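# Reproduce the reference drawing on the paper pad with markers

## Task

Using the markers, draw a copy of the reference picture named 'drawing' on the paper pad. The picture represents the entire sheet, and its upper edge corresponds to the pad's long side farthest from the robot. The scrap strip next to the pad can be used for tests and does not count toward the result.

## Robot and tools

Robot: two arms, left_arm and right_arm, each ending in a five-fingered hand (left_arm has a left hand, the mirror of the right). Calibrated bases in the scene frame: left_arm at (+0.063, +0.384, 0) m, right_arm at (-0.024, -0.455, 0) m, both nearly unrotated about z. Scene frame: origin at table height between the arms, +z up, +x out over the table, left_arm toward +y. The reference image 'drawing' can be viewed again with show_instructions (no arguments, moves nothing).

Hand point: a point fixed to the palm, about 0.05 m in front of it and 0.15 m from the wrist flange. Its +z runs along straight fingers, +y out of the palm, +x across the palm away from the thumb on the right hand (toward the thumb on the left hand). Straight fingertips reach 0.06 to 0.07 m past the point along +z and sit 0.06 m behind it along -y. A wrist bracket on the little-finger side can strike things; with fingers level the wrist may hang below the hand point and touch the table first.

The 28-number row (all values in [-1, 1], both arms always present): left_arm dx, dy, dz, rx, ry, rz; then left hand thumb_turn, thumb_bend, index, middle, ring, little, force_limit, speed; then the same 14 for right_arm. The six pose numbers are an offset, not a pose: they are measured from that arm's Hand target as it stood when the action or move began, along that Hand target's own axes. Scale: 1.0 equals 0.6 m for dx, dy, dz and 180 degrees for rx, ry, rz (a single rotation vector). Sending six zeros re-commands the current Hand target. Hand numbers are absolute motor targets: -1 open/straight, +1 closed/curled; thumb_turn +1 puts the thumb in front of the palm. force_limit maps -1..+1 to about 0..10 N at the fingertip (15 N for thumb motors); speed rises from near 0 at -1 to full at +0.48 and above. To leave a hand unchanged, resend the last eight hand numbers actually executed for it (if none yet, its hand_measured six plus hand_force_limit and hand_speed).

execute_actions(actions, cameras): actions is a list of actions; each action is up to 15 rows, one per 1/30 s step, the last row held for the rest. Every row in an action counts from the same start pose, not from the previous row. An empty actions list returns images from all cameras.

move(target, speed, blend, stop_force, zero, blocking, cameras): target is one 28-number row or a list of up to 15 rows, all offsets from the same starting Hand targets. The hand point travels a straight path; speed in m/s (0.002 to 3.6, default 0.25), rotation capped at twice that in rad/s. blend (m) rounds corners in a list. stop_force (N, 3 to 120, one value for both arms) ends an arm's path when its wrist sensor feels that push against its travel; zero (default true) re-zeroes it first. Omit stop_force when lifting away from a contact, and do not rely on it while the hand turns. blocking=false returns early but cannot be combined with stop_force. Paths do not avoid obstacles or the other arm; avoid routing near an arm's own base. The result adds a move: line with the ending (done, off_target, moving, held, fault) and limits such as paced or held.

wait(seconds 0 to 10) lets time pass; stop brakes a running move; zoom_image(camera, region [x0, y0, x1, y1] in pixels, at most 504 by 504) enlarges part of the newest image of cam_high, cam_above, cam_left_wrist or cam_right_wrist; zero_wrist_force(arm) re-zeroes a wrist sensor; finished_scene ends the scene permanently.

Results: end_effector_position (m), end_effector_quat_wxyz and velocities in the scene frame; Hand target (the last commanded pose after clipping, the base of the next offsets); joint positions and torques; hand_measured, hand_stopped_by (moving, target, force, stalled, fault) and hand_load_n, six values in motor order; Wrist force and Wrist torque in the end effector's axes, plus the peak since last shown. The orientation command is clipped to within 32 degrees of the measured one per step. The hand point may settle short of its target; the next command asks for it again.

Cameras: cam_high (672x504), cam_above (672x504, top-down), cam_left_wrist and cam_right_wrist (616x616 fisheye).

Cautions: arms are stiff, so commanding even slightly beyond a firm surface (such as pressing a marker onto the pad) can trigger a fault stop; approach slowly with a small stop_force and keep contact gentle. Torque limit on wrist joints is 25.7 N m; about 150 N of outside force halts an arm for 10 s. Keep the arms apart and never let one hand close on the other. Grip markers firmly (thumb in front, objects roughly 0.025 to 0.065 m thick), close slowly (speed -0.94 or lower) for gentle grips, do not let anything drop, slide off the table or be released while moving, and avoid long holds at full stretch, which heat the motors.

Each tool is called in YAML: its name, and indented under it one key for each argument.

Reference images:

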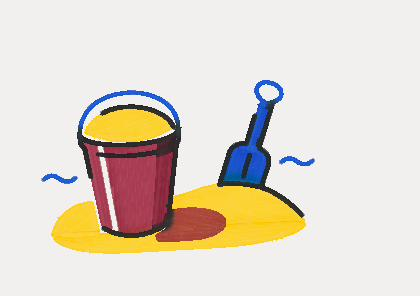

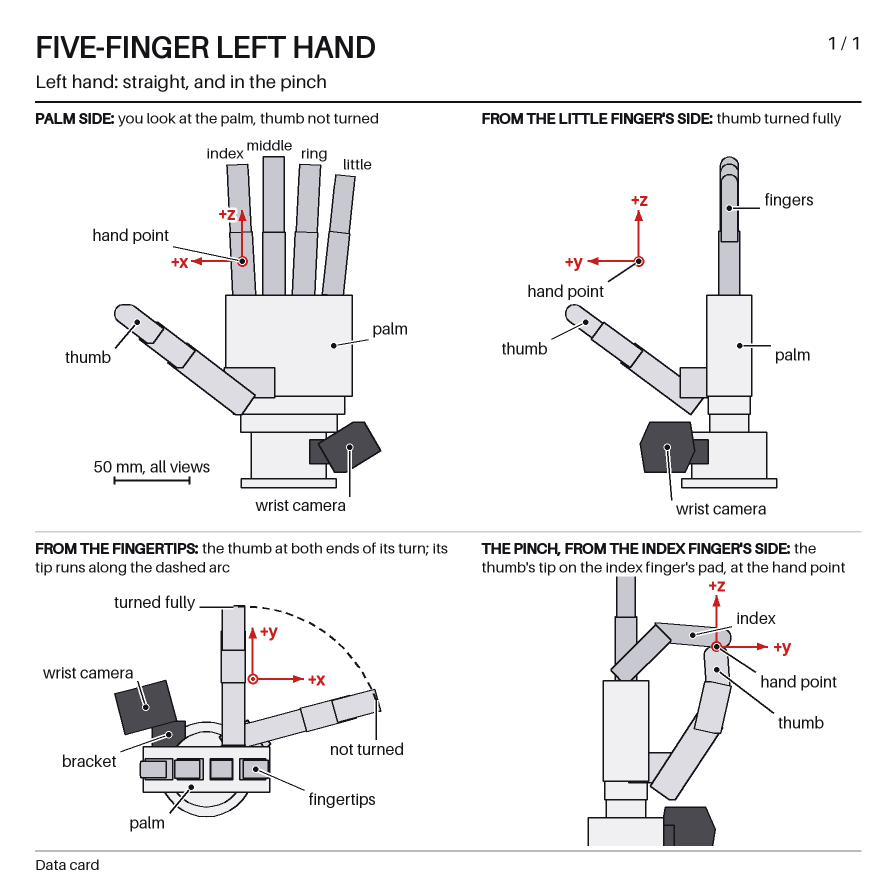

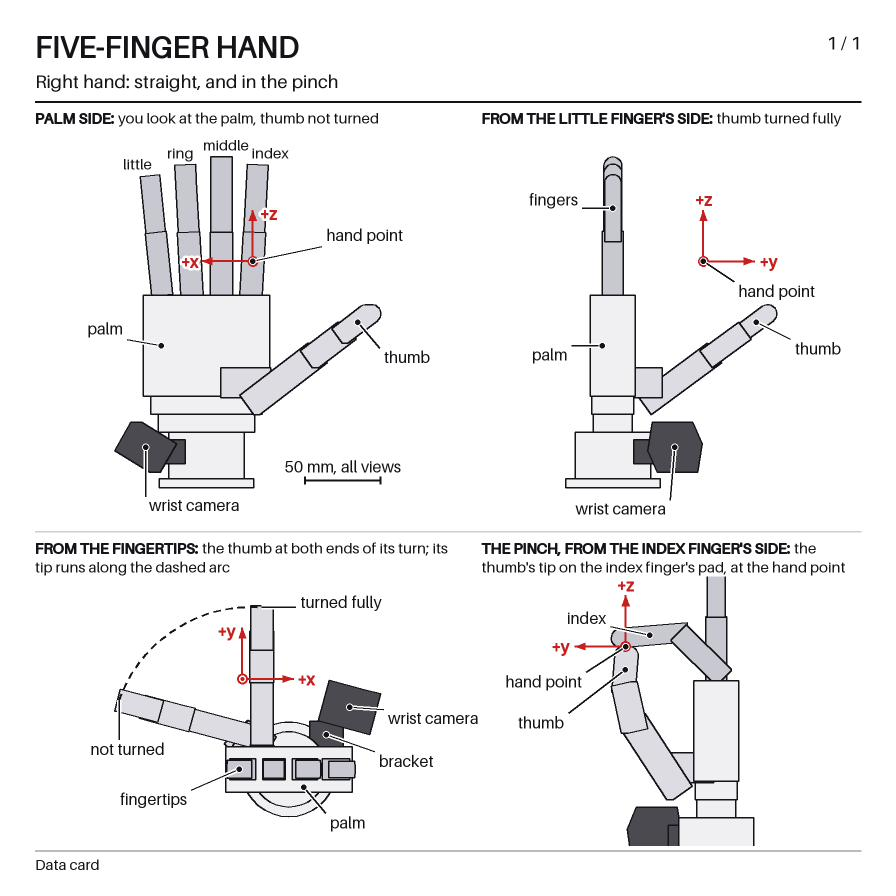

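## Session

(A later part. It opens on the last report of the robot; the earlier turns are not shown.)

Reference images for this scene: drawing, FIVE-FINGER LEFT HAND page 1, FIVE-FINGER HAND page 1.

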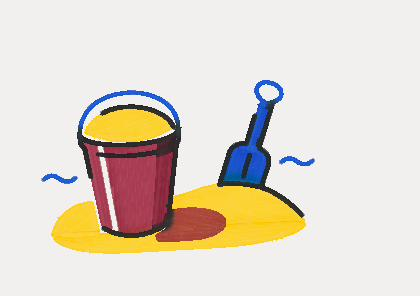

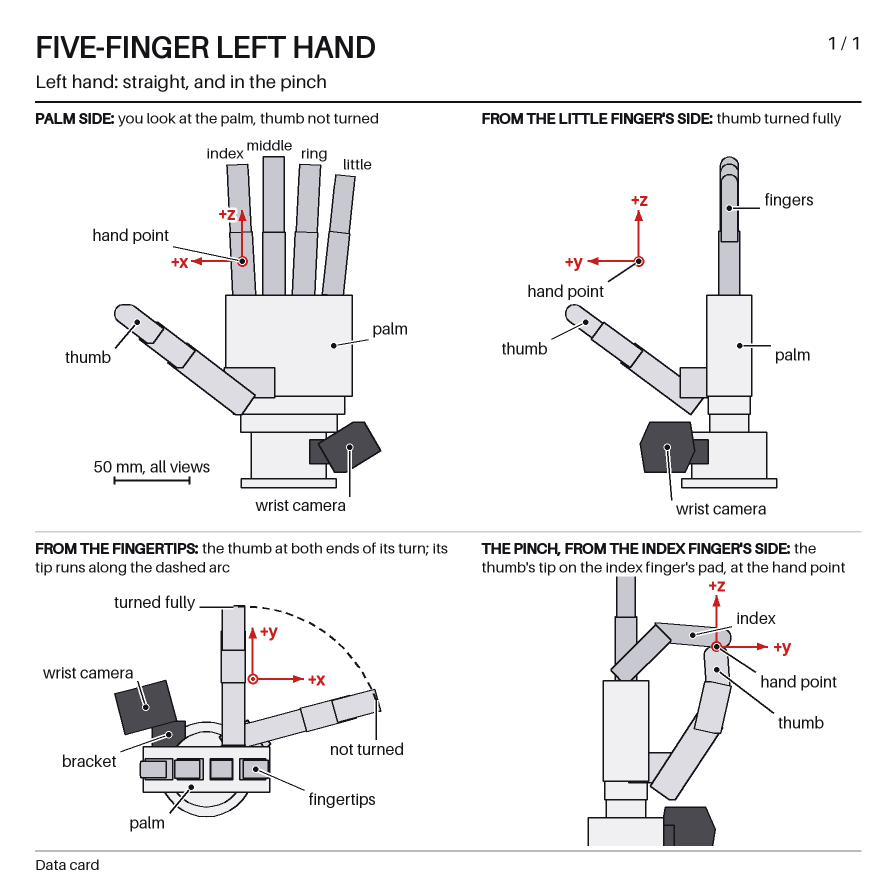

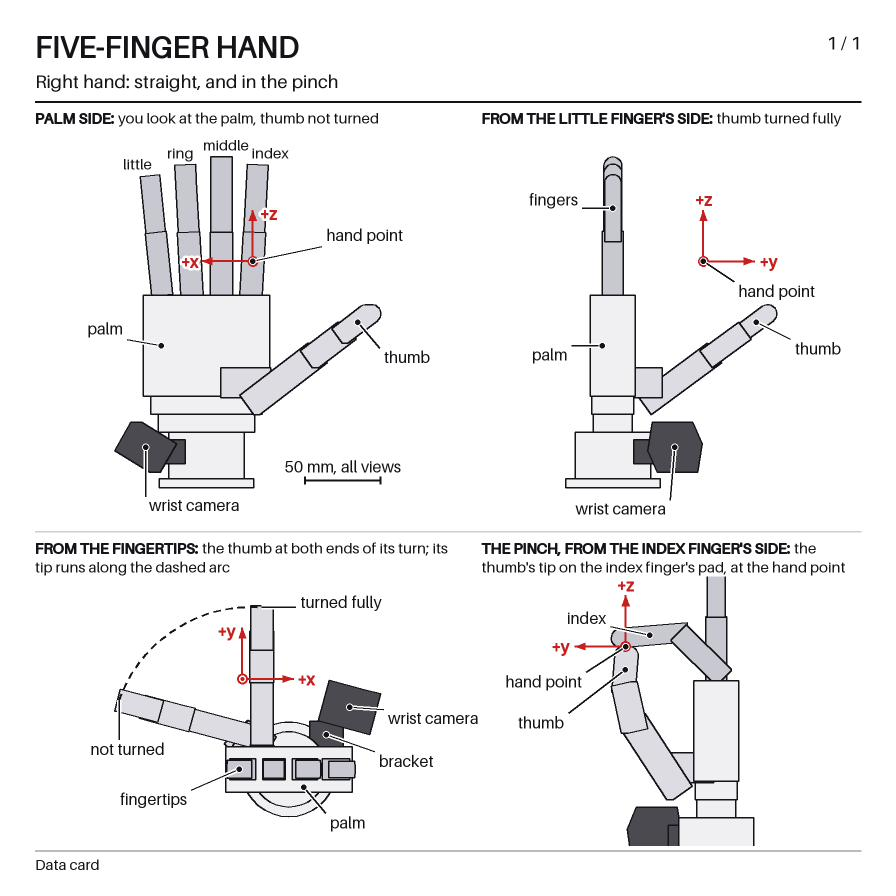

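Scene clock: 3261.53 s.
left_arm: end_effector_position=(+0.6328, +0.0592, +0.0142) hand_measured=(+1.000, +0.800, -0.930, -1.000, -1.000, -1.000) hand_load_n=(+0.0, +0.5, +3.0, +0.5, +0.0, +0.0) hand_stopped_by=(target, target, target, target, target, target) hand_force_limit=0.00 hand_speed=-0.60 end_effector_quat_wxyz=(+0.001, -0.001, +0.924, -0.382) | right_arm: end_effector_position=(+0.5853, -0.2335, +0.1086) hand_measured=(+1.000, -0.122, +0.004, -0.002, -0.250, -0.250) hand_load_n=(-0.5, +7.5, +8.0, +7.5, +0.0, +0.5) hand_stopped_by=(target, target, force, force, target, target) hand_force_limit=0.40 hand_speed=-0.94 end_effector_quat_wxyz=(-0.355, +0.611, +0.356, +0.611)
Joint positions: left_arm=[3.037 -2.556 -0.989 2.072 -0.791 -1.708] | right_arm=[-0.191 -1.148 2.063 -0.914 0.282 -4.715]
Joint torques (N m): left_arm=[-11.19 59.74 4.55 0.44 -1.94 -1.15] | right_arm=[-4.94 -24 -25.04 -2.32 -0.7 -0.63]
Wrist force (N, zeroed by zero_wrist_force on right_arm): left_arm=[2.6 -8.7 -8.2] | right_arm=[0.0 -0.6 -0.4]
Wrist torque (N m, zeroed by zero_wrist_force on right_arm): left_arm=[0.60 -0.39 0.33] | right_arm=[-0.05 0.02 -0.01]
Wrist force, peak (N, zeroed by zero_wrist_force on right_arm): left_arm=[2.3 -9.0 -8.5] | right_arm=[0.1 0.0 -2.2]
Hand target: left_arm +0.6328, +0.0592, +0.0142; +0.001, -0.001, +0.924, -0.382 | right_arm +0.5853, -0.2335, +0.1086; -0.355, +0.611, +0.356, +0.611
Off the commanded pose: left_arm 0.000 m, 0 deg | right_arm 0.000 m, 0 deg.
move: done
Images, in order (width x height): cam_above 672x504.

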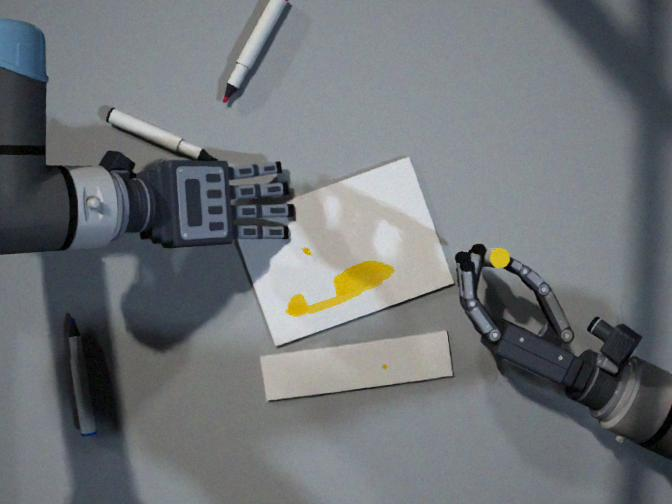

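move:
  target: [0,0,0,0,0,0,1,0.8,-0.93,-1,-1,-1,0,-0.6,-0.03,-0.1611,0.29636,0,0,0,1,-0.12,0.37,0.37,-0.25,-0.25,0.4,-0.94]
  speed: 0.12

move:
  target:
    - [0,0,0,0,0,0,1,0.8,-0.93,-1,-1,-1,0,-0.6,-0.00817,0,0,0,0,0,1,-0.12,0.37,0.37,-0.25,-0.25,0.4,-0.94]
    - [0,0,0,0,0,0,1,0.8,-0.93,-1,-1,-1,0,-0.6,-0.00817,0.03937,-0.03937,0,0,0,1,-0.12,0.37,0.37,-0.25,-0.25,0.4,-0.94]
    - [0,0,0,0,0,0,1,0.8,-0.93,-1,-1,-1,0,-0.6,-0.00817,0.04759,-0.04289,0,0,0,1,-0.12,0.37,0.37,-0.25,-0.25,0.4,-0.94]
    - [0,0,0,0,0,0,1,0.8,-0.93,-1,-1,-1,0,-0.6,-0.00817,-0.00118,0.00588,0,0,0,1,-0.12,0.37,0.37,-0.25,-0.25,0.4,-0.94]
    - [0,0,0,0,0,0,1,0.8,-0.93,-1,-1,-1,0,-0.6,-0.00817,0.00118,0.00823,0,0,0,1,-0.12,0.37,0.37,-0.25,-0.25,0.4,-0.94]
    - [0,0,0,0,0,0,1,0.8,-0.93,-1,-1,-1,0,-0.6,-0.00817,0.05112,-0.04172,0,0,0,1,-0.12,0.37,0.37,-0.25,-0.25,0.4,-0.94]
    - [0,0,0,0,0,0,1,0.8,-0.93,-1,-1,-1,0,-0.6,-0.00817,0.05347,-0.03937,0,0,0,1,-0.12,0.37,0.37,-0.25,-0.25,0.4,-0.94]
    - [0,0,0,0,0,0,1,0.8,-0.93,-1,-1,-1,0,-0.6,-0.00817,0.00441,0.00969,0,0,0,1,-0.12,0.37,0.37,-0.25,-0.25,0.4,-0.94]
    - [0,0,0,0,0,0,1,0.8,-0.93,-1,-1,-1,0,-0.6,-0.00817,0.00823,0.01058,0,0,0,1,-0.12,0.37,0.37,-0.25,-0.25,0.4,-0.94]
    - [0,0,0,0,0,0,1,0.8,-0.93,-1,-1,-1,0,-0.6,-0.00817,0.05405,-0.03525,0,0,0,1,-0.12,0.37,0.37,-0.25,-0.25,0.4,-0.94]
    - [0,0,0,0,0,0,1,0.8,-0.93,-1,-1,-1,0,-0.6,-0.00817,0.05405,-0.03055,0,0,0,1,-0.12,0.37,0.37,-0.25,-0.25,0.4,-0.94]
    - [0,0,0,0,0,0,1,0.8,-0.93,-1,-1,-1,0,-0.6,-0.00817,0.01234,0.01116,0,0,0,1,-0.12,0.37,0.37,-0.25,-0.25,0.4,-0.94]
    - [0,0,0,0,0,0,1,0.8,-0.93,-1,-1,-1,0,-0.6,-0.00817,0.01821,0.00999,0,0,0,1,-0.12,0.37,0.37,-0.25,-0.25,0.4,-0.94]
    - [0,0,0,0,0,0,1,0.8,-0.93,-1,-1,-1,0,-0.6,-0.00817,0.05288,-0.02468,0,0,0,1,-0.12,0.37,0.37,-0.25,-0.25,0.4,-0.94]
    - [0,0,0,0,0,0,1,0.8,-0.93,-1,-1,-1,0,-0.6,0,0.05288,-0.02468,0,0,0,1,-0.12,0.37,0.37,-0.25,-0.25,0.4,-0.94]
  speed: [0.01,0.06,0.06,0.06,0.06,0.06,0.06,0.06,0.06,0.06,0.06,0.06,0.06,0.06,0.05]
  blend: [0,0.0006,0.0006,0.0006,0.0006,0.0006,0.0006,0.0006,0.0006,0.0006,0.0006,0.0006,0.0006,0.001,0]

move:
  target: [0,0,0,0,0,0,1,0.8,-0.93,-1,-1,-1,0,-0.6,0,-0.00294,0.00764,0,0,0,1,-0.12,0.37,0.37,-0.25,-0.25,0.4,-0.94]
  speed: 0.12

move:
  target:
    - [0,0,0,0,0,0,1,0.8,-0.93,-1,-1,-1,0,-0.6,-0.00817,0,0,0,0,0,1,-0.12,0.37,0.37,-0.25,-0.25,0.4,-0.94]
    - [0,0,0,0,0,0,1,0.8,-0.93,-1,-1,-1,0,-0.6,-0.00817,-0.0235,0.0235,0,0,0,1,-0.12,0.37,0.37,-0.25,-0.25,0.4,-0.94]
    - [0,0,0,0,0,0,1,0.8,-0.93,-1,-1,-1,0,-0.6,0,-0.0235,0.0235,0,0,0,1,-0.12,0.37,0.37,-0.25,-0.25,0.4,-0.94]
  speed: [0.01,0.05,0.05]
  blend: [0,0.001,0]

move:
  target: [0,0,0,0,0,0,1,0.8,-0.93,-1,-1,-1,0,-0.6,0.03,0.1,-0.25,0,0,0,1,-0.12,0.37,0.37,-0.25,-0.25,0.4,-0.94]
  speed: 0.2
  cameras: ["cam_above"]

zoom_image:
  camera: "cam_above"
  region: [230, 180, 410, 350]

Scene clock: 3329.47 s.
left_arm: end_effector_position=(+0.6328, +0.0592, +0.0142) hand_measured=(+1.000, +0.800, -0.930, -1.000, -1.000, -1.000) hand_load_n=(+0.0, +0.0, +3.0, +1.0, -0.5, +0.0) hand_stopped_by=(target, target, target, target, target, target) hand_force_limit=0.00 hand_speed=-0.60 end_effector_quat_wxyz=(+0.001, -0.001, +0.924, -0.382) | right_arm: end_effector_position=(+0.5890, -0.0313, +0.0903) hand_measured=(+1.000, -0.122, +0.004, -0.002, -0.250, -0.250) hand_load_n=(-1.0, +7.0, +8.0, +7.5, +0.0, +0.0) hand_stopped_by=(target, target, force, force, target, target) hand_force_limit=0.40 hand_speed=-0.94 end_effector_quat_wxyz=(-0.355, +0.611, +0.356, +0.611)
Joint positions: left_arm=[3.037 -2.556 -0.989 2.072 -0.791 -1.708] | right_arm=[0.267 -1.008 1.883 -0.875 0.739 -4.714]
Joint torques (N m): left_arm=[-11.07 60.41 4.89 0.3 -1.94 -1.05] | right_arm=[4.51 -47.67 -8.91 -3.65 -1.94 -2.39]
Wrist force (N, zeroed by zero_wrist_force on right_arm): left_arm=[2.5 -8.5 -8.2] | right_arm=[-0.1 -0.8 -0.1]
Wrist torque (N m, zeroed by zero_wrist_force on right_arm): left_arm=[0.62 -0.38 0.33] | right_arm=[-0.10 0.00 -0.10]
Wrist force, peak (N, zeroed by zero_wrist_force on right_arm): left_arm=[2.5 -8.9 -8.7] | right_arm=[-0.1 -1.4 0.7]
Hand target: left_arm +0.6328, +0.0592, +0.0142; +0.001, -0.001, +0.924, -0.382 | right_arm +0.5890, -0.0312, +0.0904; -0.355, +0.611, +0.356, +0.611
Off the commanded pose: left_arm 0.000 m, 0 deg | right_arm 0.000 m, 0 deg.
move: done

Scene clock: 3335.20 s.
left_arm: end_effector_position=(+0.6328, +0.0592, +0.0142) hand_measured=(+1.000, +0.800, -0.930, -1.000, -1.000, -1.000) hand_load_n=(+0.0, +0.0, +3.0, +1.0, +0.0, +0.0) hand_stopped_by=(target, target, target, target, target, target) hand_force_limit=0.00 hand_speed=-0.60 end_effector_quat_wxyz=(+0.001, -0.001, +0.924, -0.382) | right_arm: end_effector_position=(+0.6093, -0.0598, +0.0905) hand_measured=(+1.000, -0.122, +0.004, -0.002, -0.250, -0.250) hand_load_n=(-1.0, +7.5, +8.0, +7.5, +0.0, +0.0) hand_stopped_by=(target, target, force, force, target, target) hand_force_limit=0.40 hand_speed=-0.94 end_effector_quat_wxyz=(-0.355, +0.611, +0.356, +0.611) end_effector_velocity=(+0.000, +0.000, -0.002) end_effector_angular_velocity=(+0.000, -0.002, +0.000)
Joint positions: left_arm=[3.037 -2.556 -0.989 2.072 -0.791 -1.708] | right_arm=[0.201 -0.999 1.866 -0.866 0.673 -4.715]
Joint velocities: left_arm=[within noise] | right_arm=[0.001 0.004 0 -0.007 0.001 0]
Joint torques (N m): left_arm=[-13.11 59.56 5.77 0.44 -1.8 -1.15] | right_arm=[6.25 -31.46 -23.56 -3.28 2.85 -1.58]
Wrist force (N, zeroed by zero_wrist_force on right_arm): left_arm=[2.3 -8.7 -8.1] | right_arm=[-0.1 -0.9 0.0]
Wrist torque (N m, zeroed by zero_wrist_force on right_arm): left_arm=[0.59 -0.35 0.32] | right_arm=[-0.15 0.01 -0.09]
Wrist force, peak (N, zeroed by zero_wrist_force on right_arm): left_arm=[2.6 -9.0 -8.5] | right_arm=[4.4 -2.3 1.2]
Hand target: left_arm +0.6328, +0.0592, +0.0142; +0.001, -0.001, +0.924, -0.382 | right_arm +0.6093, -0.0597, +0.0904; -0.355, +0.611, +0.356, +0.611
Off the commanded pose: left_arm 0.000 m, 0 deg | right_arm 0.000 m, 0 deg.
move: done

Scene clock: 3335.90 s.
left_arm: end_effector_position=(+0.6328, +0.0592, +0.0142) hand_measured=(+1.000, +0.800, -0.930, -1.000, -1.000, -1.000) hand_load_n=(+0.0, +0.5, +3.5, +1.0, -0.5, +0.0) hand_stopped_by=(target, target, target, target, target, target) hand_force_limit=0.00 hand_speed=-0.60 end_effector_quat_wxyz=(+0.001, -0.001, +0.924, -0.382) | right_arm: end_effector_position=(+0.6100, -0.0548, +0.0904) hand_measured=(+1.000, -0.122, +0.004, -0.002, -0.250, -0.250) hand_load_n=(-0.5, +7.0, +8.0, +7.5, +0.0, +0.0) hand_stopped_by=(target, target, force, force, target, target) hand_force_limit=0.40 hand_speed=-0.94 end_effector_quat_wxyz=(-0.355, +0.611, +0.356, +0.611)
Joint positions: left_arm=[3.037 -2.556 -0.989 2.072 -0.791 -1.708] | right_arm=[0.211 -0.995 1.857 -0.862 0.683 -4.715]
Joint torques (N m): left_arm=[-12.51 58.7 4.5 0.31 -1.92 -0.99] | right_arm=[-3.64 -37.01 -17.17 0.64 0.98 -2.48]
Wrist force (N, zeroed by zero_wrist_force on right_arm): left_arm=[2.6 -8.7 -8.4] | right_arm=[0.1 -0.9 -0.1]
Wrist torque (N m, zeroed by zero_wrist_force on right_arm): left_arm=[0.60 -0.41 0.34] | right_arm=[-0.14 -0.01 -0.08]
Wrist force, peak (N, zeroed by zero_wrist_force on right_arm): left_arm=[2.5 -8.6 -8.6] | right_arm=[-0.1 -1.0 -0.3]
Hand target: left_arm +0.6328, +0.0592, +0.0142; +0.001, -0.001, +0.924, -0.382 | right_arm +0.6100, -0.0549, +0.0904; -0.355, +0.611, +0.356, +0.611
Off the commanded pose: left_arm 0.000 m, 0 deg | right_arm 0.000 m, 0 deg.
move: done

Scene clock: 3337.27 s.
left_arm: end_effector_position=(+0.6328, +0.0592, +0.0142) hand_measured=(+1.000, +0.800, -0.930, -1.000, -1.000, -1.000) hand_load_n=(+0.0, +0.0, +3.0, +1.0, +0.0, +0.0) hand_stopped_by=(target, target, target, target, target, target) hand_force_limit=0.00 hand_speed=-0.60 end_effector_quat_wxyz=(+0.001, -0.001, +0.924, -0.382) | right_arm: end_effector_position=(+0.6048, -0.0356, +0.0905) hand_measured=(+1.000, -0.122, +0.004, -0.002, -0.250, -0.250) hand_load_n=(-1.0, +7.5, +8.0, +7.5, +0.0, -0.5) hand_stopped_by=(target, target, force, force, target, target) hand_force_limit=0.40 hand_speed=-0.94 end_effector_quat_wxyz=(-0.355, +0.611, +0.356, +0.611) end_effector_velocity=(-0.001, +0.002, -0.001) end_effector_angular_velocity=(+0.000, -0.002, +0.003)
Joint positions: left_arm=[3.037 -2.556 -0.989 2.072 -0.791 -1.708] | right_arm=[0.251 -0.989 1.846 -0.857 0.723 -4.715]
Joint velocities: left_arm=[within noise] | right_arm=[0.002 0.004 0 -0.006 -0.001 0]
Joint torques (N m): left_arm=[-13.4 58.94 4.83 0.28 -1.86 -0.82] | right_arm=[-6.4 -32.81 -14.5 -3.59 -2.72 1.63]
Wrist force (N, zeroed by zero_wrist_force on right_arm): left_arm=[2.6 -8.5 -8.1] | right_arm=[0.1 -0.7 -0.3]
Wrist torque (N m, zeroed by zero_wrist_force on right_arm): left_arm=[0.61 -0.38 0.33] | right_arm=[-0.09 -0.02 -0.08]
Wrist force, peak (N, zeroed by zero_wrist_force on right_arm): left_arm=[2.8 -8.9 -8.5] | right_arm=[2.2 0.3 -0.7]
Hand target: left_arm +0.6328, +0.0592, +0.0142; +0.001, -0.001, +0.924, -0.382 | right_arm +0.6047, -0.0357, +0.0904; -0.355, +0.611, +0.356, +0.611
Off the commanded pose: left_arm 0.000 m, 0 deg | right_arm 0.000 m, 0 deg.
move: done

Scene clock: 3338.57 s.
left_arm: end_effector_position=(+0.6328, +0.0592, +0.0142) hand_measured=(+1.000, +0.800, -0.930, -1.000, -1.000, -1.000) hand_load_n=(+0.0, +0.5, +3.0, +0.5, +0.0, +0.0) hand_stopped_by=(target, target, target, target, target, target) hand_force_limit=0.00 hand_speed=-0.60 end_effector_quat_wxyz=(+0.001, -0.001, +0.924, -0.382) | right_arm: end_effector_position=(+0.5829, -0.1957, +0.1086) hand_measured=(+1.000, -0.122, +0.004, -0.002, -0.250, -0.250) hand_load_n=(-1.0, +7.0, +8.0, +7.5, +0.0, +0.0) hand_stopped_by=(target, target, force, force, target, target) hand_force_limit=0.40 hand_speed=-0.94 end_effector_quat_wxyz=(-0.355, +0.611, +0.356, +0.611)
Joint positions: left_arm=[3.037 -2.556 -0.989 2.072 -0.791 -1.708] | right_arm=[-0.102 -1.144 2.057 -0.912 0.37 -4.715]
Joint torques (N m): left_arm=[-13.14 59.09 4.89 0.36 -1.79 -1.05] | right_arm=[-5.99 -25.94 -22.77 -1.58 -0.67 2.96]
Wrist force (N, zeroed by zero_wrist_force on right_arm): left_arm=[2.8 -8.5 -8.1] | right_arm=[-0.2 -0.6 -0.3]
Wrist torque (N m, zeroed by zero_wrist_force on right_arm): left_arm=[0.61 -0.40 0.34] | right_arm=[-0.06 0.03 -0.06]
Wrist force, peak (N, zeroed by zero_wrist_force on right_arm): left_arm=[2.5 -8.7 -8.7] | right_arm=[0.2 0.1 -1.8]
Hand target: left_arm +0.6328, +0.0592, +0.0142; +0.001, -0.001, +0.924, -0.382 | right_arm +0.5829, -0.1957, +0.1086; -0.355, +0.611, +0.356, +0.611
Off the commanded pose: left_arm 0.000 m, 0 deg | right_arm 0.000 m, 0 deg.
move: done
Images, in order (width x height): cam_above 672x504.

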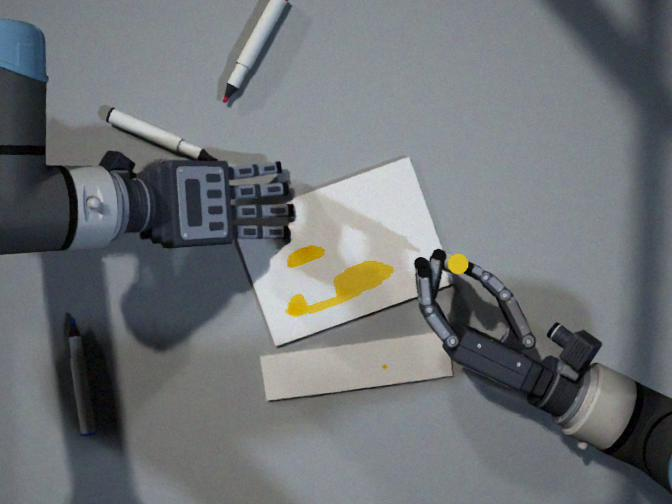

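Scaled by 2.800.

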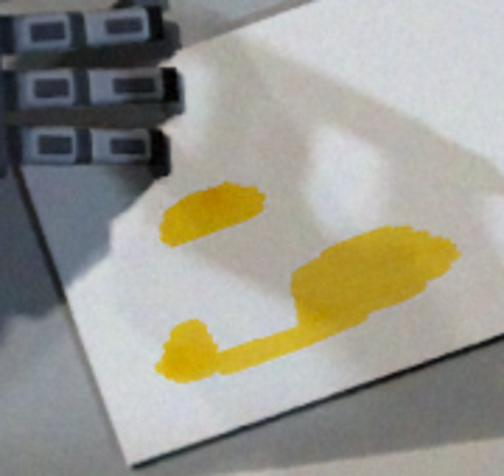

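execute_actions:
  actions: []

show_instructions:

Scene clock: 3398.27 s.
left_arm: end_effector_position=(+0.6328, +0.0592, +0.0142) hand_measured=(+1.000, +0.800, -0.930, -1.000, -1.000, -1.000) hand_load_n=(+0.0, +0.5, +3.5, +1.0, +0.0, +0.0) hand_stopped_by=(target, target, target, target, target, target) hand_force_limit=0.00 hand_speed=-0.60 end_effector_quat_wxyz=(+0.001, -0.001, +0.924, -0.382) | right_arm: end_effector_position=(+0.5829, -0.1957, +0.1086) hand_measured=(+1.000, -0.122, +0.004, -0.002, -0.250, -0.250) hand_load_n=(-1.0, +7.0, +8.0, +7.5, +0.0, +0.0) hand_stopped_by=(target, target, force, force, target, target) hand_force_limit=0.40 hand_speed=-0.94 end_effector_quat_wxyz=(-0.355, +0.611, +0.356, +0.611)
Joint positions: left_arm=[3.037 -2.556 -0.989 2.072 -0.791 -1.708] | right_arm=[-0.102 -1.144 2.057 -0.912 0.37 -4.715]
Joint velocities: within noise
Joint torques (N m): left_arm=[-13.89 59.2 4.58 0.41 -1.82 -1.16] | right_arm=[-8.06 -24.42 -24.6 0.78 -2.75 2.78]
Motor temperatures (°C): left_arm=[34 36 31 42 42 38] | right_arm=[29 33 33 42 37 39]
Wrist force (N, zeroed by zero_wrist_force on right_arm): left_arm=[2.7 -8.7 -8.4] | right_arm=[0.1 -0.4 -0.1]
Wrist torque (N m, zeroed by zero_wrist_force on right_arm): left_arm=[0.61 -0.41 0.35] | right_arm=[-0.06 -0.02 -0.04]
Wrist force, peak (N, zeroed by zero_wrist_force on right_arm): left_arm=[2.8 -8.6 -8.7] | right_arm=[-0.2 -0.8 -0.5]
Hand target: left_arm +0.6328, +0.0592, +0.0142; +0.001, -0.001, +0.924, -0.382 | right_arm +0.5829, -0.1957, +0.1086; -0.355, +0.611, +0.356, +0.611
Off the commanded pose: left_arm 0.000 m, 0 deg | right_arm 0.000 m, 0 deg.
camera_calibration:
cam_left_wrist: T_world_to_cam=[[-0.221026, -0.688213, 0.691022, 0.165061], [-0.828966, 0.505836, 0.238631, 0.490083], [-0.513773, -0.52009, -0.682308, 0.479104], [0, 0, 0, 1]] pos_world=[0.688895, 0.114873, 0.095887]
cam_right_wrist: T_world_to_cam=[[0.820491, -0.480242, 0.310101, -0.617068], [-0.0348573, -0.583477, -0.811381, -0.0106825], [0.570596, 0.654922, -0.495477, -0.0370779], [0, 0, 0, 1]] pos_world=[0.527083, -0.278292, 0.164315]

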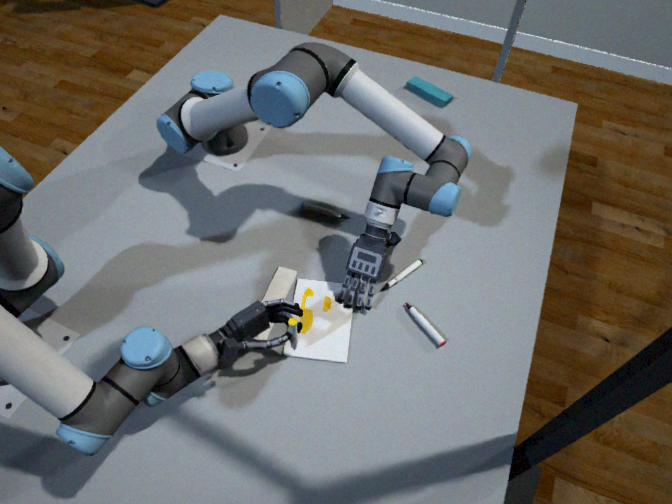

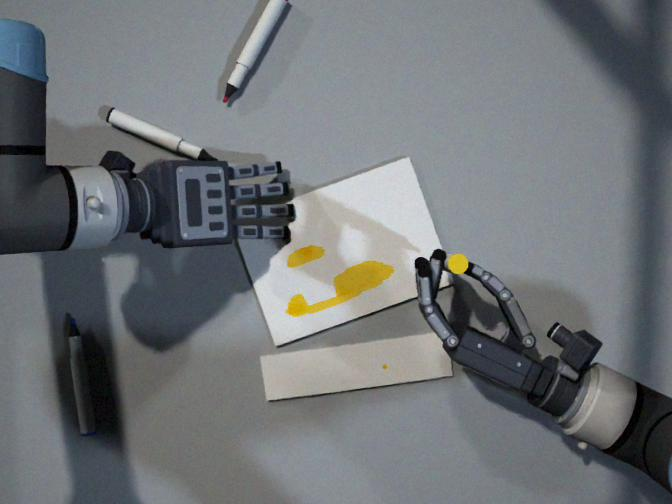

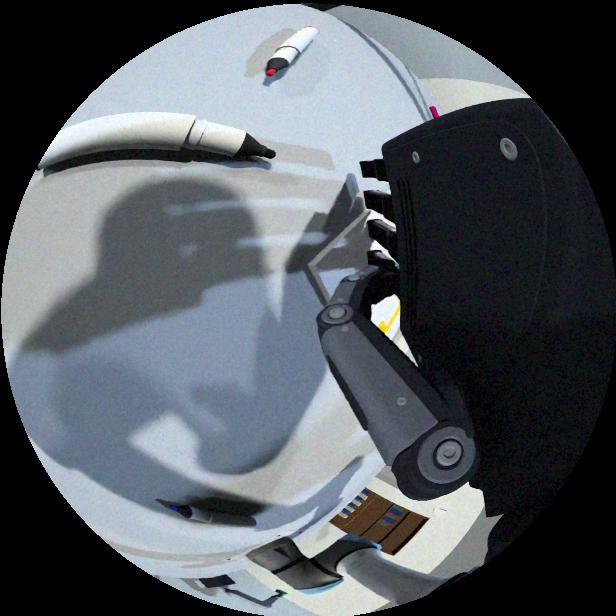

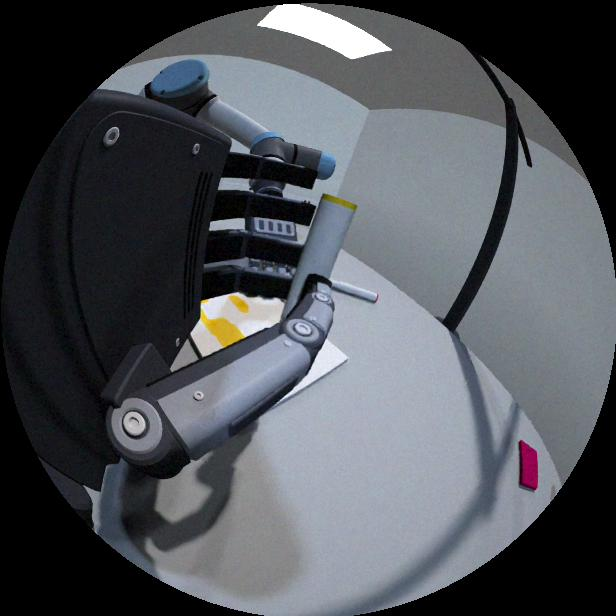

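Reference images for this scene: drawing, FIVE-FINGER LEFT HAND page 1, FIVE-FINGER HAND page 1.

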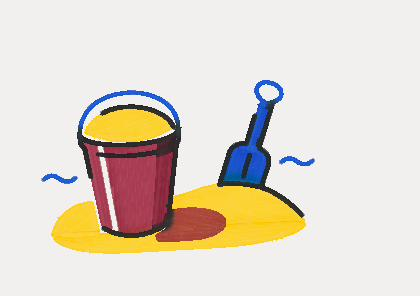

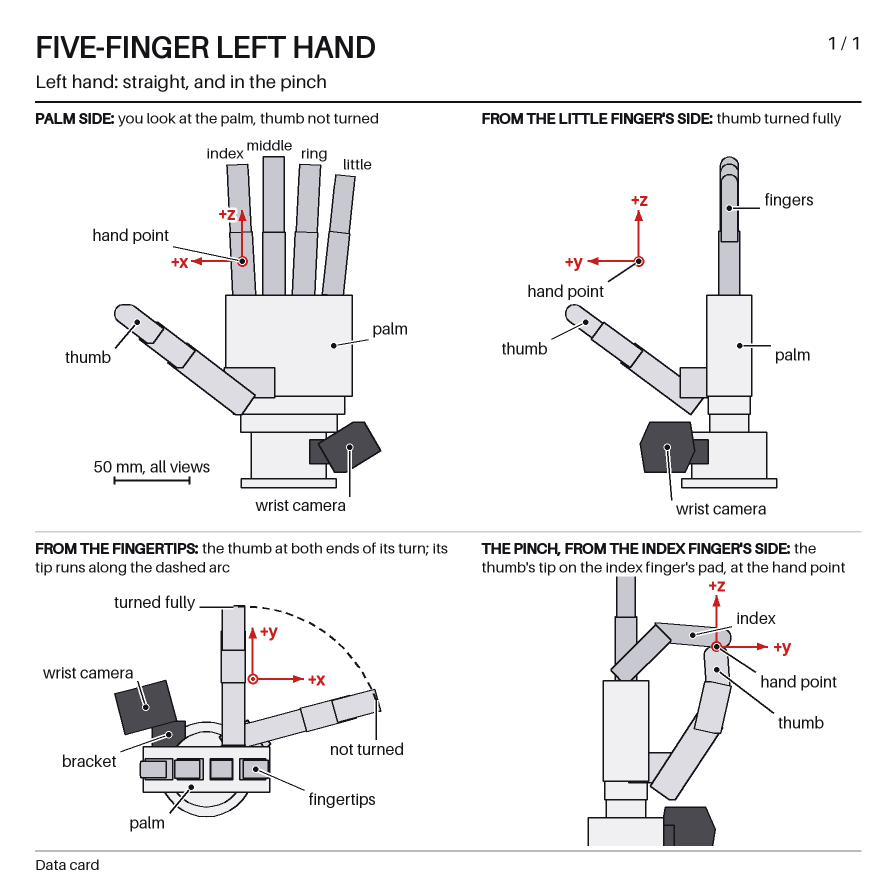

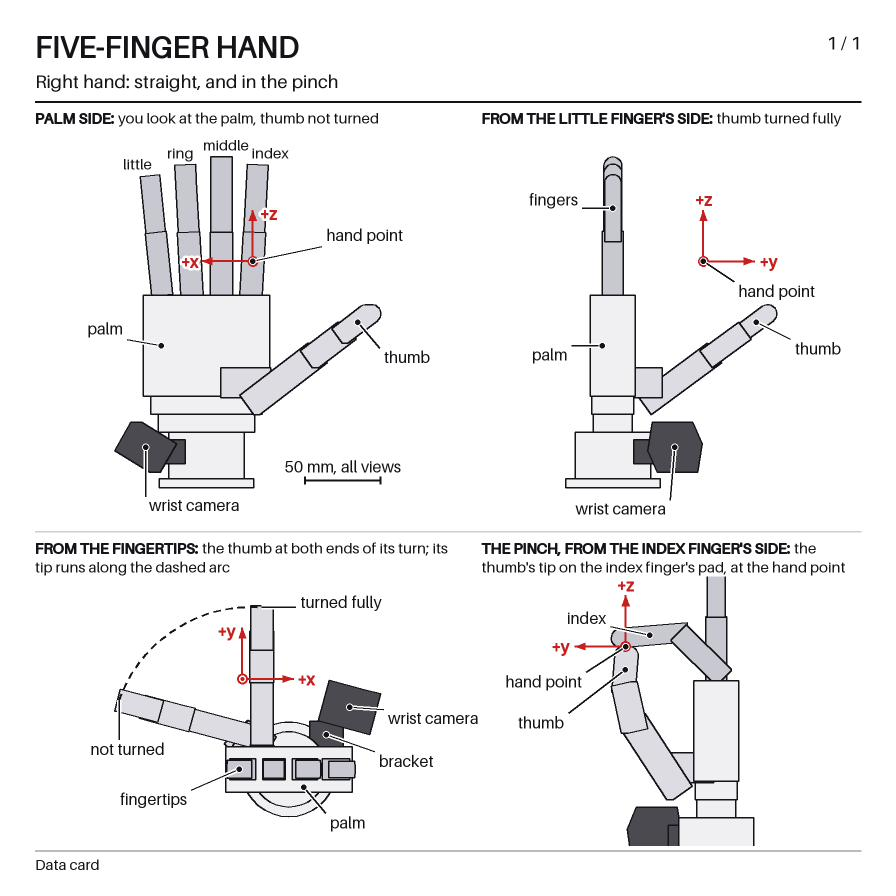

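zoom_image:
  camera: "cam_above"
  region: [220, 200, 460, 350]

Scaled by 2.100.

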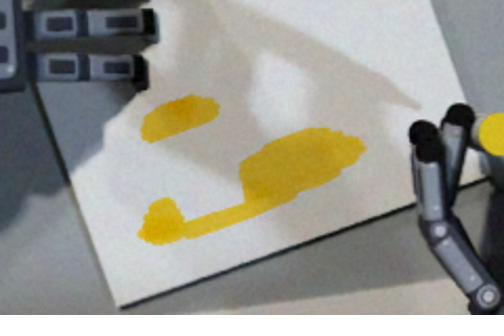

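move:
  target:
    - [0,0,0,0,0,0,1,0.8,-0.93,-1,-1,-1,0,-0.6,0.05,0,0,0,0,0,1,-0.12,0.37,0.37,-0.25,-0.25,0.4,-0.94]
    - [0,0,0,0,0,0,1,0.8,-0.93,-1,-1,-1,0,-0.6,0.0833,0.16,-0.2155,-0.3333,0,0,1,-0.12,0.37,0.37,-0.25,-0.25,0.4,-0.94]
  speed: 0.25
  blend: 0.02

move:
  target: [0,0,0,0,0,0,1,0.8,-0.93,-1,-1,-1,0,-0.6,0,0.1,0,-0.0349,-0.0349,0.4992,1,-0.12,0.37,0.37,-0.25,-0.25,0.4,-0.94]
  speed: 0.3
  cameras: ["cam_above","cam_right_wrist"]

Scene clock: 3461.57 s.
left_arm: end_effector_position=(+0.6328, +0.0592, +0.0142) hand_measured=(+1.000, +0.800, -0.930, -1.000, -1.000, -1.000) hand_load_n=(+0.0, +0.0, +3.5, +0.5, +0.0, +0.0) hand_stopped_by=(target, target, target, target, target, target) hand_force_limit=0.00 hand_speed=-0.60 end_effector_quat_wxyz=(+0.001, -0.001, +0.924, -0.382) | right_arm: end_effector_position=(+0.6025, -0.3554, +0.1587) hand_measured=(+1.000, -0.122, +0.004, -0.002, -0.250, -0.250) hand_load_n=(-0.5, +7.5, +8.0, +7.5, +0.0, +0.0) hand_stopped_by=(target, target, force, force, target, target) hand_force_limit=0.40 hand_speed=-0.94 end_effector_quat_wxyz=(-0.002, +0.707, +0.003, +0.708)
Joint positions: left_arm=[3.037 -2.556 -0.989 2.072 -0.791 -1.708] | right_arm=[0.108 -1.301 2.108 -0.809 1.627 -4.714]
Joint torques (N m): left_arm=[-13.56 59.01 4.79 0.12 -1.85 -1.14] | right_arm=[-8.02 -38.12 -9.32 -4.19 2.27 -2.55]
Wrist force (N, zeroed by zero_wrist_force on right_arm): left_arm=[2.6 -8.6 -8.1] | right_arm=[-0.2 -0.6 0.1]
Wrist torque (N m, zeroed by zero_wrist_force on right_arm): left_arm=[0.61 -0.38 0.33] | right_arm=[-0.09 0.02 -0.11]
Wrist force, peak (N, zeroed by zero_wrist_force on right_arm): left_arm=[2.5 -9.0 -8.5] | right_arm=[-2.1 -0.3 -0.3]
Hand target: left_arm +0.6328, +0.0592, +0.0142; +0.001, -0.001, +0.924, -0.382 | right_arm +0.6025, -0.3555, +0.1588; -0.002, +0.707, +0.003, +0.708
Off the commanded pose: left_arm 0.000 m, 0 deg | right_arm 0.000 m, 0 deg.
move: done; blend cut to 0.015 m at target 1

Scene clock: 3464.70 s.
left_arm: end_effector_position=(+0.6328, +0.0592, +0.0142) hand_measured=(+1.000, +0.800, -0.930, -1.000, -1.000, -1.000) hand_load_n=(+0.0, +0.0, +3.0, +1.0, +0.0, +0.0) hand_stopped_by=(target, target, target, target, target, target) hand_force_limit=0.00 hand_speed=-0.60 end_effector_quat_wxyz=(+0.001, -0.001, +0.924, -0.382) | right_arm: end_effector_position=(+0.6030, -0.4155, +0.1588) hand_measured=(+1.000, -0.122, +0.004, -0.002, -0.250, -0.250) hand_load_n=(-1.0, +7.5, +8.0, +7.5, +0.0, +0.0) hand_stopped_by=(target, target, force, force, target, target) hand_force_limit=0.40 hand_speed=-0.94 end_effector_quat_wxyz=(-0.466, +0.536, -0.531, +0.463)
Joint positions: left_arm=[3.037 -2.556 -0.989 2.072 -0.791 -1.708] | right_arm=[-0.29 -1.425 2.057 -0.485 1.233 -3.192]
Joint torques (N m): left_arm=[-13.51 58.41 5.6 0.21 -1.71 -1.09] | right_arm=[5.53 -33.19 -16.73 -3.61 2.42 0.82]
Wrist force (N, zeroed by zero_wrist_force on right_arm): left_arm=[2.5 -8.7 -8.2] | right_arm=[-1.2 -0.2 -1.0]
Wrist torque (N m, zeroed by zero_wrist_force on right_arm): left_arm=[0.59 -0.38 0.32] | right_arm=[-0.02 0.29 -0.17]
Wrist force, peak (N, zeroed by zero_wrist_force on right_arm): left_arm=[2.9 -8.9 -8.5] | right_arm=[-1.3 -0.3 -1.5]
Hand target: left_arm +0.6328, +0.0592, +0.0142; +0.001, -0.001, +0.924, -0.382 | right_arm +0.6029, -0.4155, +0.1588; -0.466, +0.536, -0.531, +0.463
Off the commanded pose: left_arm 0.000 m, 0 deg | right_arm 0.000 m, 0 deg.
move: done
camera_calibration:
cam_right_wrist: T_world_to_cam=[[-0.141413, -0.310491, -0.939999, 0.0942841], [-0.560883, 0.80756, -0.182366, 0.697836], [0.815728, 0.501441, -0.288349, -0.124151], [0, 0, 0, 1]] pos_world=[0.506011, -0.472015, 0.180089]
Images, in order (width x height): cam_above 672x504, cam_right_wrist 616x616.

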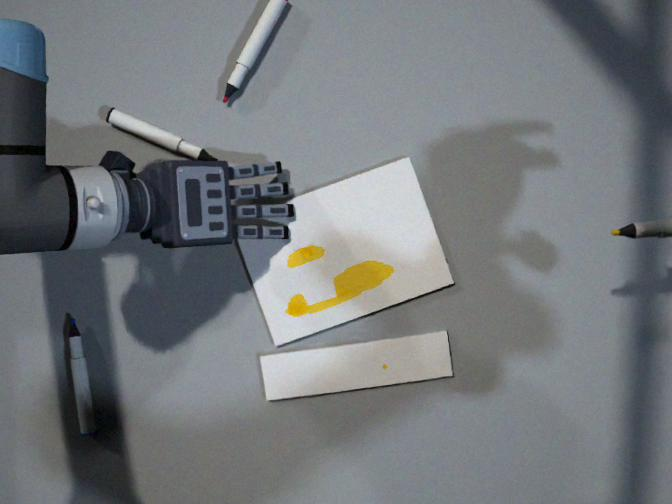

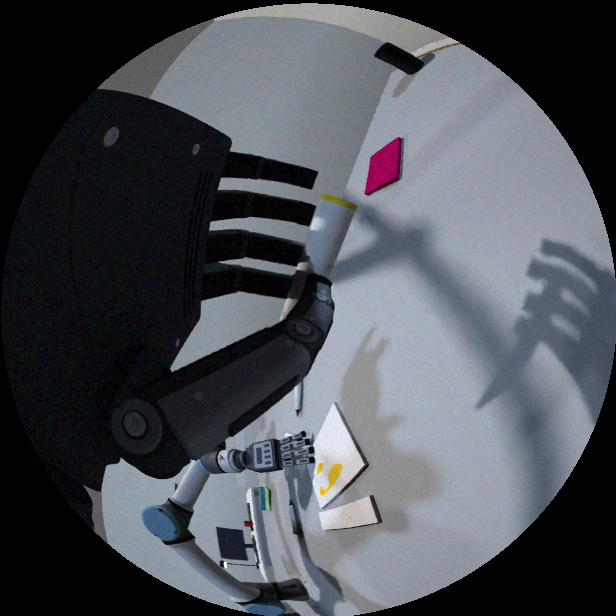

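move:
  target: [0,0,0,0,0,0,1,0.8,-0.93,-1,-1,-1,0,-0.6,0,0.2162,0.0304,0,0,0,1,-0.12,0.37,0.37,-0.25,-0.25,0.4,-0.94]
  speed: 0.2

move:
  target: [0,0,0,0,0,0,1,0.8,-0.93,-1,-1,-1,0,-0.6,0,0.0314,0.0044,0,0,0,1,-0.12,0.37,0.37,-0.25,-0.25,0.4,-0.94]
  speed: 0.01
  stop_force: 3
  cameras: ["cam_above","cam_right_wrist"]

Scene clock: 3482.97 s.
left_arm: end_effector_position=(+0.6328, +0.0592, +0.0142) hand_measured=(+1.000, +0.800, -0.930, -1.000, -1.000, -1.000) hand_load_n=(+0.0, +0.0, +3.0, +1.0, +0.0, +0.0) hand_stopped_by=(target, target, target, target, target, target) hand_force_limit=0.00 hand_speed=-0.60 end_effector_quat_wxyz=(+0.001, -0.001, +0.924, -0.382) | right_arm: end_effector_position=(+0.6031, -0.4156, +0.0279) hand_measured=(+1.000, -0.122, +0.004, -0.002, -0.250, -0.250) hand_load_n=(-0.5, +7.5, +7.5, +7.5, +0.0, +0.0) hand_stopped_by=(target, target, force, force, target, target) hand_force_limit=0.40 hand_speed=-0.94 end_effector_quat_wxyz=(-0.466, +0.536, -0.531, +0.463)
Joint positions: left_arm=[3.037 -2.556 -0.989 2.072 -0.791 -1.708] | right_arm=[-0.29 -1.161 2.17 -0.862 1.233 -3.191]
Joint torques (N m): left_arm=[-12.79 58.99 5.17 0.19 -1.88 -1.09] | right_arm=[10.08 -21.18 -23.28 -2.59 2.81 2.92]
Wrist force (N, zeroed by zero_wrist_force on right_arm): left_arm=[2.6 -8.3 -8.1] | right_arm=[-1.4 -0.4 -0.8]
Wrist torque (N m, zeroed by zero_wrist_force on right_arm): left_arm=[0.64 -0.40 0.33] | right_arm=[-0.07 0.33 -0.22]
Wrist force, peak (N, zeroed by zero_wrist_force on right_arm): left_arm=[2.7 -8.6 -8.6] | right_arm=[-1.3 -2.1 -1.3]
Hand target: left_arm +0.6328, +0.0592, +0.0142; +0.001, -0.001, +0.924, -0.382 | right_arm +0.6031, -0.4156, +0.0278; -0.466, +0.536, -0.531, +0.463
Off the commanded pose: left_arm 0.000 m, 0 deg | right_arm 0.000 m, 0 deg.
move: done

Scene clock: 3485.47 s.
left_arm: end_effector_position=(+0.6328, +0.0592, +0.0142) hand_measured=(+1.000, +0.800, -0.930, -1.000, -1.000, -1.000) hand_load_n=(+0.0, +0.0, +3.0, +1.0, +0.0, +0.0) hand_stopped_by=(target, target, target, target, target, target) hand_force_limit=0.00 hand_speed=-0.60 end_effector_quat_wxyz=(+0.001, -0.001, +0.924, -0.382) | right_arm: end_effector_position=(+0.6032, -0.4156, +0.0138) hand_measured=(+1.000, -0.122, +0.004, -0.002, -0.250, -0.250) hand_load_n=(-1.0, +6.0, +8.5, +8.5, +0.0, +0.0) hand_stopped_by=(target, target, force, force, target, target) hand_force_limit=0.40 hand_speed=-0.94 end_effector_quat_wxyz=(-0.466, +0.536, -0.531, +0.463)
Joint positions: left_arm=[3.037 -2.556 -0.989 2.072 -0.791 -1.708] | right_arm=[-0.29 -1.127 2.175 -0.902 1.233 -3.191]
Joint torques (N m): left_arm=[-13.21 58.68 4.93 0.2 -1.47 -1.09] | right_arm=[6.14 -39.02 -16.9 1.81 1.61 2.14]
Wrist force (N, zeroed by zero_wrist_force on right_arm): left_arm=[2.6 -8.5 -8.4] | right_arm=[-1.5 -3.6 -1.7]
Wrist torque (N m, zeroed by zero_wrist_force on right_arm): left_arm=[0.63 -0.39 0.33] | right_arm=[-0.05 0.31 -0.36]
Wrist force, peak (N, zeroed by zero_wrist_force on right_arm): left_arm=[2.8 -8.9 -8.5] | right_arm=[-4.1 -13.0 -8.1]
Hand target: left_arm +0.6328, +0.0592, +0.0142; +0.001, -0.001, +0.924, -0.382 | right_arm +0.6032, -0.4156, +0.0138; -0.466, +0.536, -0.531, +0.463 (not the last commanded pose)
Off the commanded pose: left_arm 0.000 m, 0 deg | right_arm 0.005 m, 0 deg.
move: contact (right_arm)
camera_calibration:
cam_right_wrist: T_world_to_cam=[[-0.14133, -0.310296, -0.940076, -0.0419655], [-0.560835, 0.807617, -0.182259, 0.671584], [0.815775, 0.501469, -0.288165, -0.166093], [0, 0, 0, 1]] pos_world=[0.506212, -0.472114, 0.0350892]
Images, in order (width x height): cam_above 672x504, cam_right_wrist 616x616.

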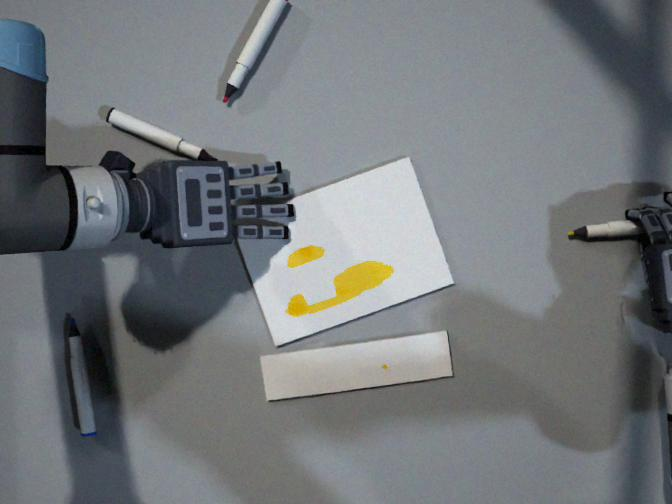

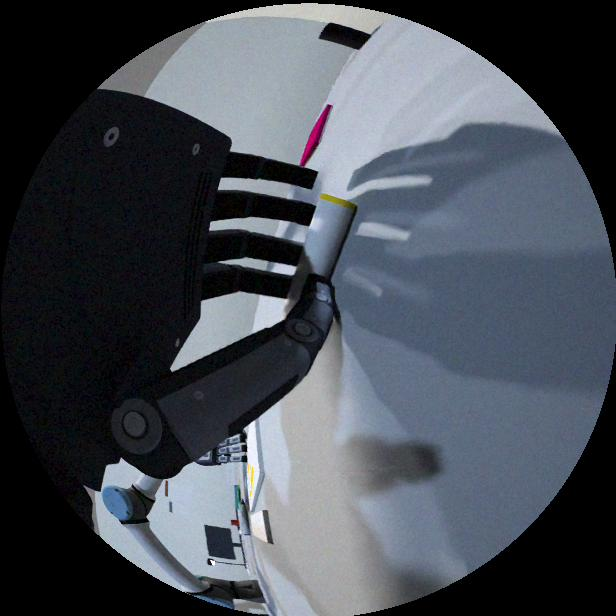

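execute_actions:
  actions:
    - [[0,0,0,0,0,0,1,0.8,-0.93,-1,-1,-1,0,-0.6,0,0,0,0,0,0,1,-0.12,-0.35,-0.35,-0.25,-0.25,0.4,-0.9]]
    - [[0,0,0,0,0,0,1,0.8,-0.93,-1,-1,-1,0,-0.6,0,0,0,0,0,0,1,-0.12,-0.35,-0.35,-0.25,-0.25,0.4,-0.9]]
    - [[0,0,0,0,0,0,1,0.8,-0.93,-1,-1,-1,0,-0.6,0,0,0,0,0,0,1,-0.12,-0.35,-0.35,-0.25,-0.25,0.4,-0.9]]
    - [[0,0,0,0,0,0,1,0.8,-0.93,-1,-1,-1,0,-0.6,0,0,0,0,0,0,1,-0.12,-0.35,-0.35,-0.25,-0.25,0.4,-0.9]]
    - [[0,0,0,0,0,0,1,0.8,-0.93,-1,-1,-1,0,-0.6,0,0,0,0,0,0,1,-0.12,-0.35,-0.35,-0.25,-0.25,0.4,-0.9]]
    - [[0,0,0,0,0,0,1,0.8,-0.93,-1,-1,-1,0,-0.6,0,0,0,0,0,0,1,-0.12,-0.35,-0.35,-0.25,-0.25,0.4,-0.9]]
  cameras: ["cam_above","cam_right_wrist"]

Scene clock: 3503.87 s.
left_arm: end_effector_position=(+0.6328, +0.0592, +0.0142) hand_measured=(+1.000, +0.800, -0.930, -1.000, -1.000, -1.000) hand_load_n=(+0.0, +0.5, +3.0, +1.0, +0.0, +0.0) hand_stopped_by=(target, target, target, target, target, target) hand_force_limit=0.00 hand_speed=-0.60 end_effector_quat_wxyz=(+0.001, -0.001, +0.924, -0.382) | right_arm: end_effector_position=(+0.6032, -0.4156, +0.0138) hand_measured=(+1.000, -0.120, -0.350, -0.350, -0.250, -0.250) hand_load_n=(+0.0, +0.0, +0.0, +0.0, +0.0, -0.5) hand_stopped_by=(target, target, target, target, target, target) hand_force_limit=0.40 hand_speed=-0.90 end_effector_quat_wxyz=(-0.466, +0.536, -0.531, +0.463)
Joint positions: left_arm=[3.037 -2.556 -0.989 2.072 -0.791 -1.708] | right_arm=[-0.29 -1.127 2.175 -0.902 1.233 -3.191]
Joint torques (N m): left_arm=[-13.48 58.55 4.7 0.06 -1.75 -1.05] | right_arm=[6.67 -39.44 -17.39 -1.29 1.89 2.27]
Wrist force (N, zeroed by zero_wrist_force on right_arm): left_arm=[2.6 -8.3 -8.3] | right_arm=[-1.2 -0.5 -1.4]
Wrist torque (N m, zeroed by zero_wrist_force on right_arm): left_arm=[0.65 -0.38 0.32] | right_arm=[-0.04 0.30 -0.24]
Wrist force, peak (N, zeroed by zero_wrist_force on right_arm): left_arm=[2.8 -8.8 -8.6] | right_arm=[-2.1 -4.1 -1.9]
Hand target: left_arm +0.6328, +0.0592, +0.0142; +0.001, -0.001, +0.924, -0.382 | right_arm +0.6032, -0.4156, +0.0138; -0.466, +0.536, -0.531, +0.463
Off the commanded pose: left_arm 0.000 m, 0 deg | right_arm 0.000 m, 0 deg.
Step readings (end_effector_position of left_arm | right_arm):
0: (+0.6328, +0.0592, +0.0142) | (+0.6032, -0.4156, +0.0138)
1: (+0.6328, +0.0592, +0.0142) | (+0.6032, -0.4156, +0.0138)
2: (+0.6328, +0.0592, +0.0142) | (+0.6032, -0.4156, +0.0138)
4: (+0.6328, +0.0592, +0.0142) | (+0.6032, -0.4156, +0.0138)
8: (+0.6328, +0.0592, +0.0142) | (+0.6032, -0.4156, +0.0138)
15: (+0.6328, +0.0592, +0.0142) | (+0.6032, -0.4156, +0.0138)
16: (+0.6328, +0.0592, +0.0142) | (+0.6032, -0.4156, +0.0138)
17: (+0.6328, +0.0592, +0.0142) | (+0.6032, -0.4156, +0.0138)
19: (+0.6328, +0.0592, +0.0142) | (+0.6032, -0.4156, +0.0138)
23: (+0.6328, +0.0592, +0.0142) | (+0.6032, -0.4156, +0.0138)
30: (+0.6328, +0.0592, +0.0142) | (+0.6032, -0.4156, +0.0138)
31: (+0.6328, +0.0592, +0.0142) | (+0.6032, -0.4156, +0.0138)
32: (+0.6328, +0.0592, +0.0142) | (+0.6032, -0.4156, +0.0138)
34: (+0.6328, +0.0592, +0.0142) | (+0.6032, -0.4156, +0.0138)
38: (+0.6328, +0.0592, +0.0142) | (+0.6032, -0.4156, +0.0138)
45: (+0.6328, +0.0592, +0.0142) | (+0.6032, -0.4156, +0.0138)
46: (+0.6328, +0.0592, +0.0142) | (+0.6032, -0.4156, +0.0138)
47: (+0.6328, +0.0592, +0.0142) | (+0.6032, -0.4156, +0.0138)
49: (+0.6328, +0.0592, +0.0142) | (+0.6032, -0.4156, +0.0138)
53: (+0.6328, +0.0592, +0.0142) | (+0.6032, -0.4156, +0.0138)
60: (+0.6328, +0.0592, +0.0142) | (+0.6032, -0.4156, +0.0138)
61: (+0.6328, +0.0592, +0.0142) | (+0.6032, -0.4156, +0.0138)
62: (+0.6328, +0.0592, +0.0142) | (+0.6032, -0.4156, +0.0138)
64: (+0.6328, +0.0592, +0.0142) | (+0.6032, -0.4156, +0.0138)
68: (+0.6328, +0.0592, +0.0142) | (+0.6032, -0.4156, +0.0138)
75: (+0.6328, +0.0592, +0.0142) | (+0.6032, -0.4156, +0.0138)
76: (+0.6328, +0.0592, +0.0142) | (+0.6032, -0.4156, +0.0138)
77: (+0.6328, +0.0592, +0.0142) | (+0.6032, -0.4156, +0.0138)
79: (+0.6328, +0.0592, +0.0142) | (+0.6032, -0.4156, +0.0138)
83: (+0.6328, +0.0592, +0.0142) | (+0.6032, -0.4156, +0.0138)
90: (+0.6328, +0.0592, +0.0142) | (+0.6032, -0.4156, +0.0138)
camera_calibration:
cam_right_wrist: T_world_to_cam=[[-0.14133, -0.310296, -0.940076, -0.0419655], [-0.560835, 0.807617, -0.182259, 0.671584], [0.815775, 0.501469, -0.288165, -0.166093], [0, 0, 0, 1]] pos_world=[0.506212, -0.472114, 0.0350892]
Images, in order (width x height): cam_above 672x504, cam_right_wrist 616x616.

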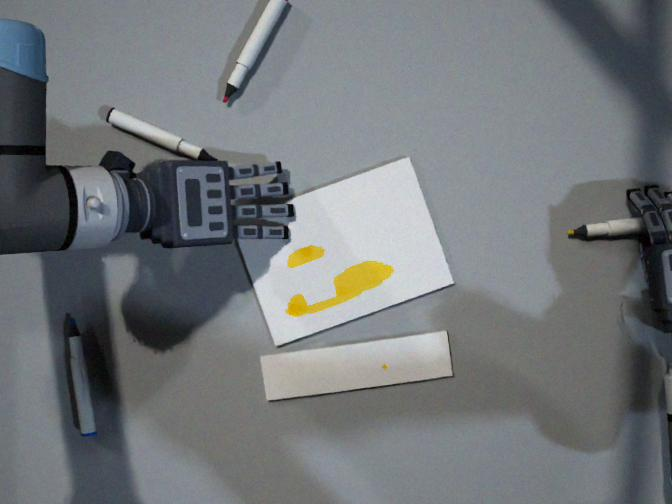

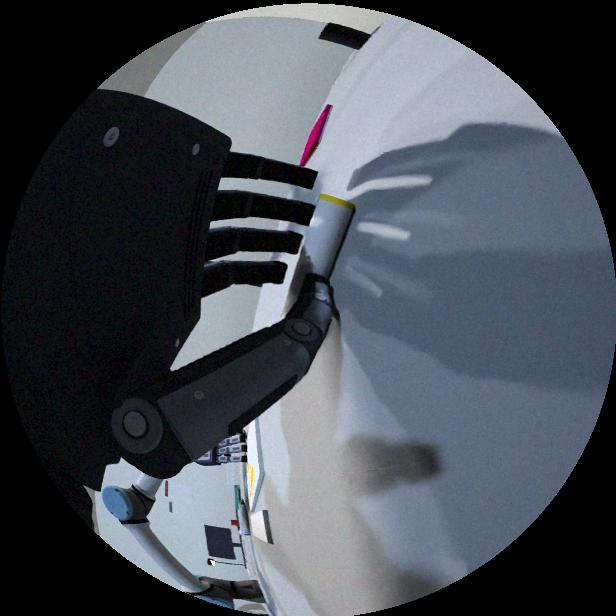

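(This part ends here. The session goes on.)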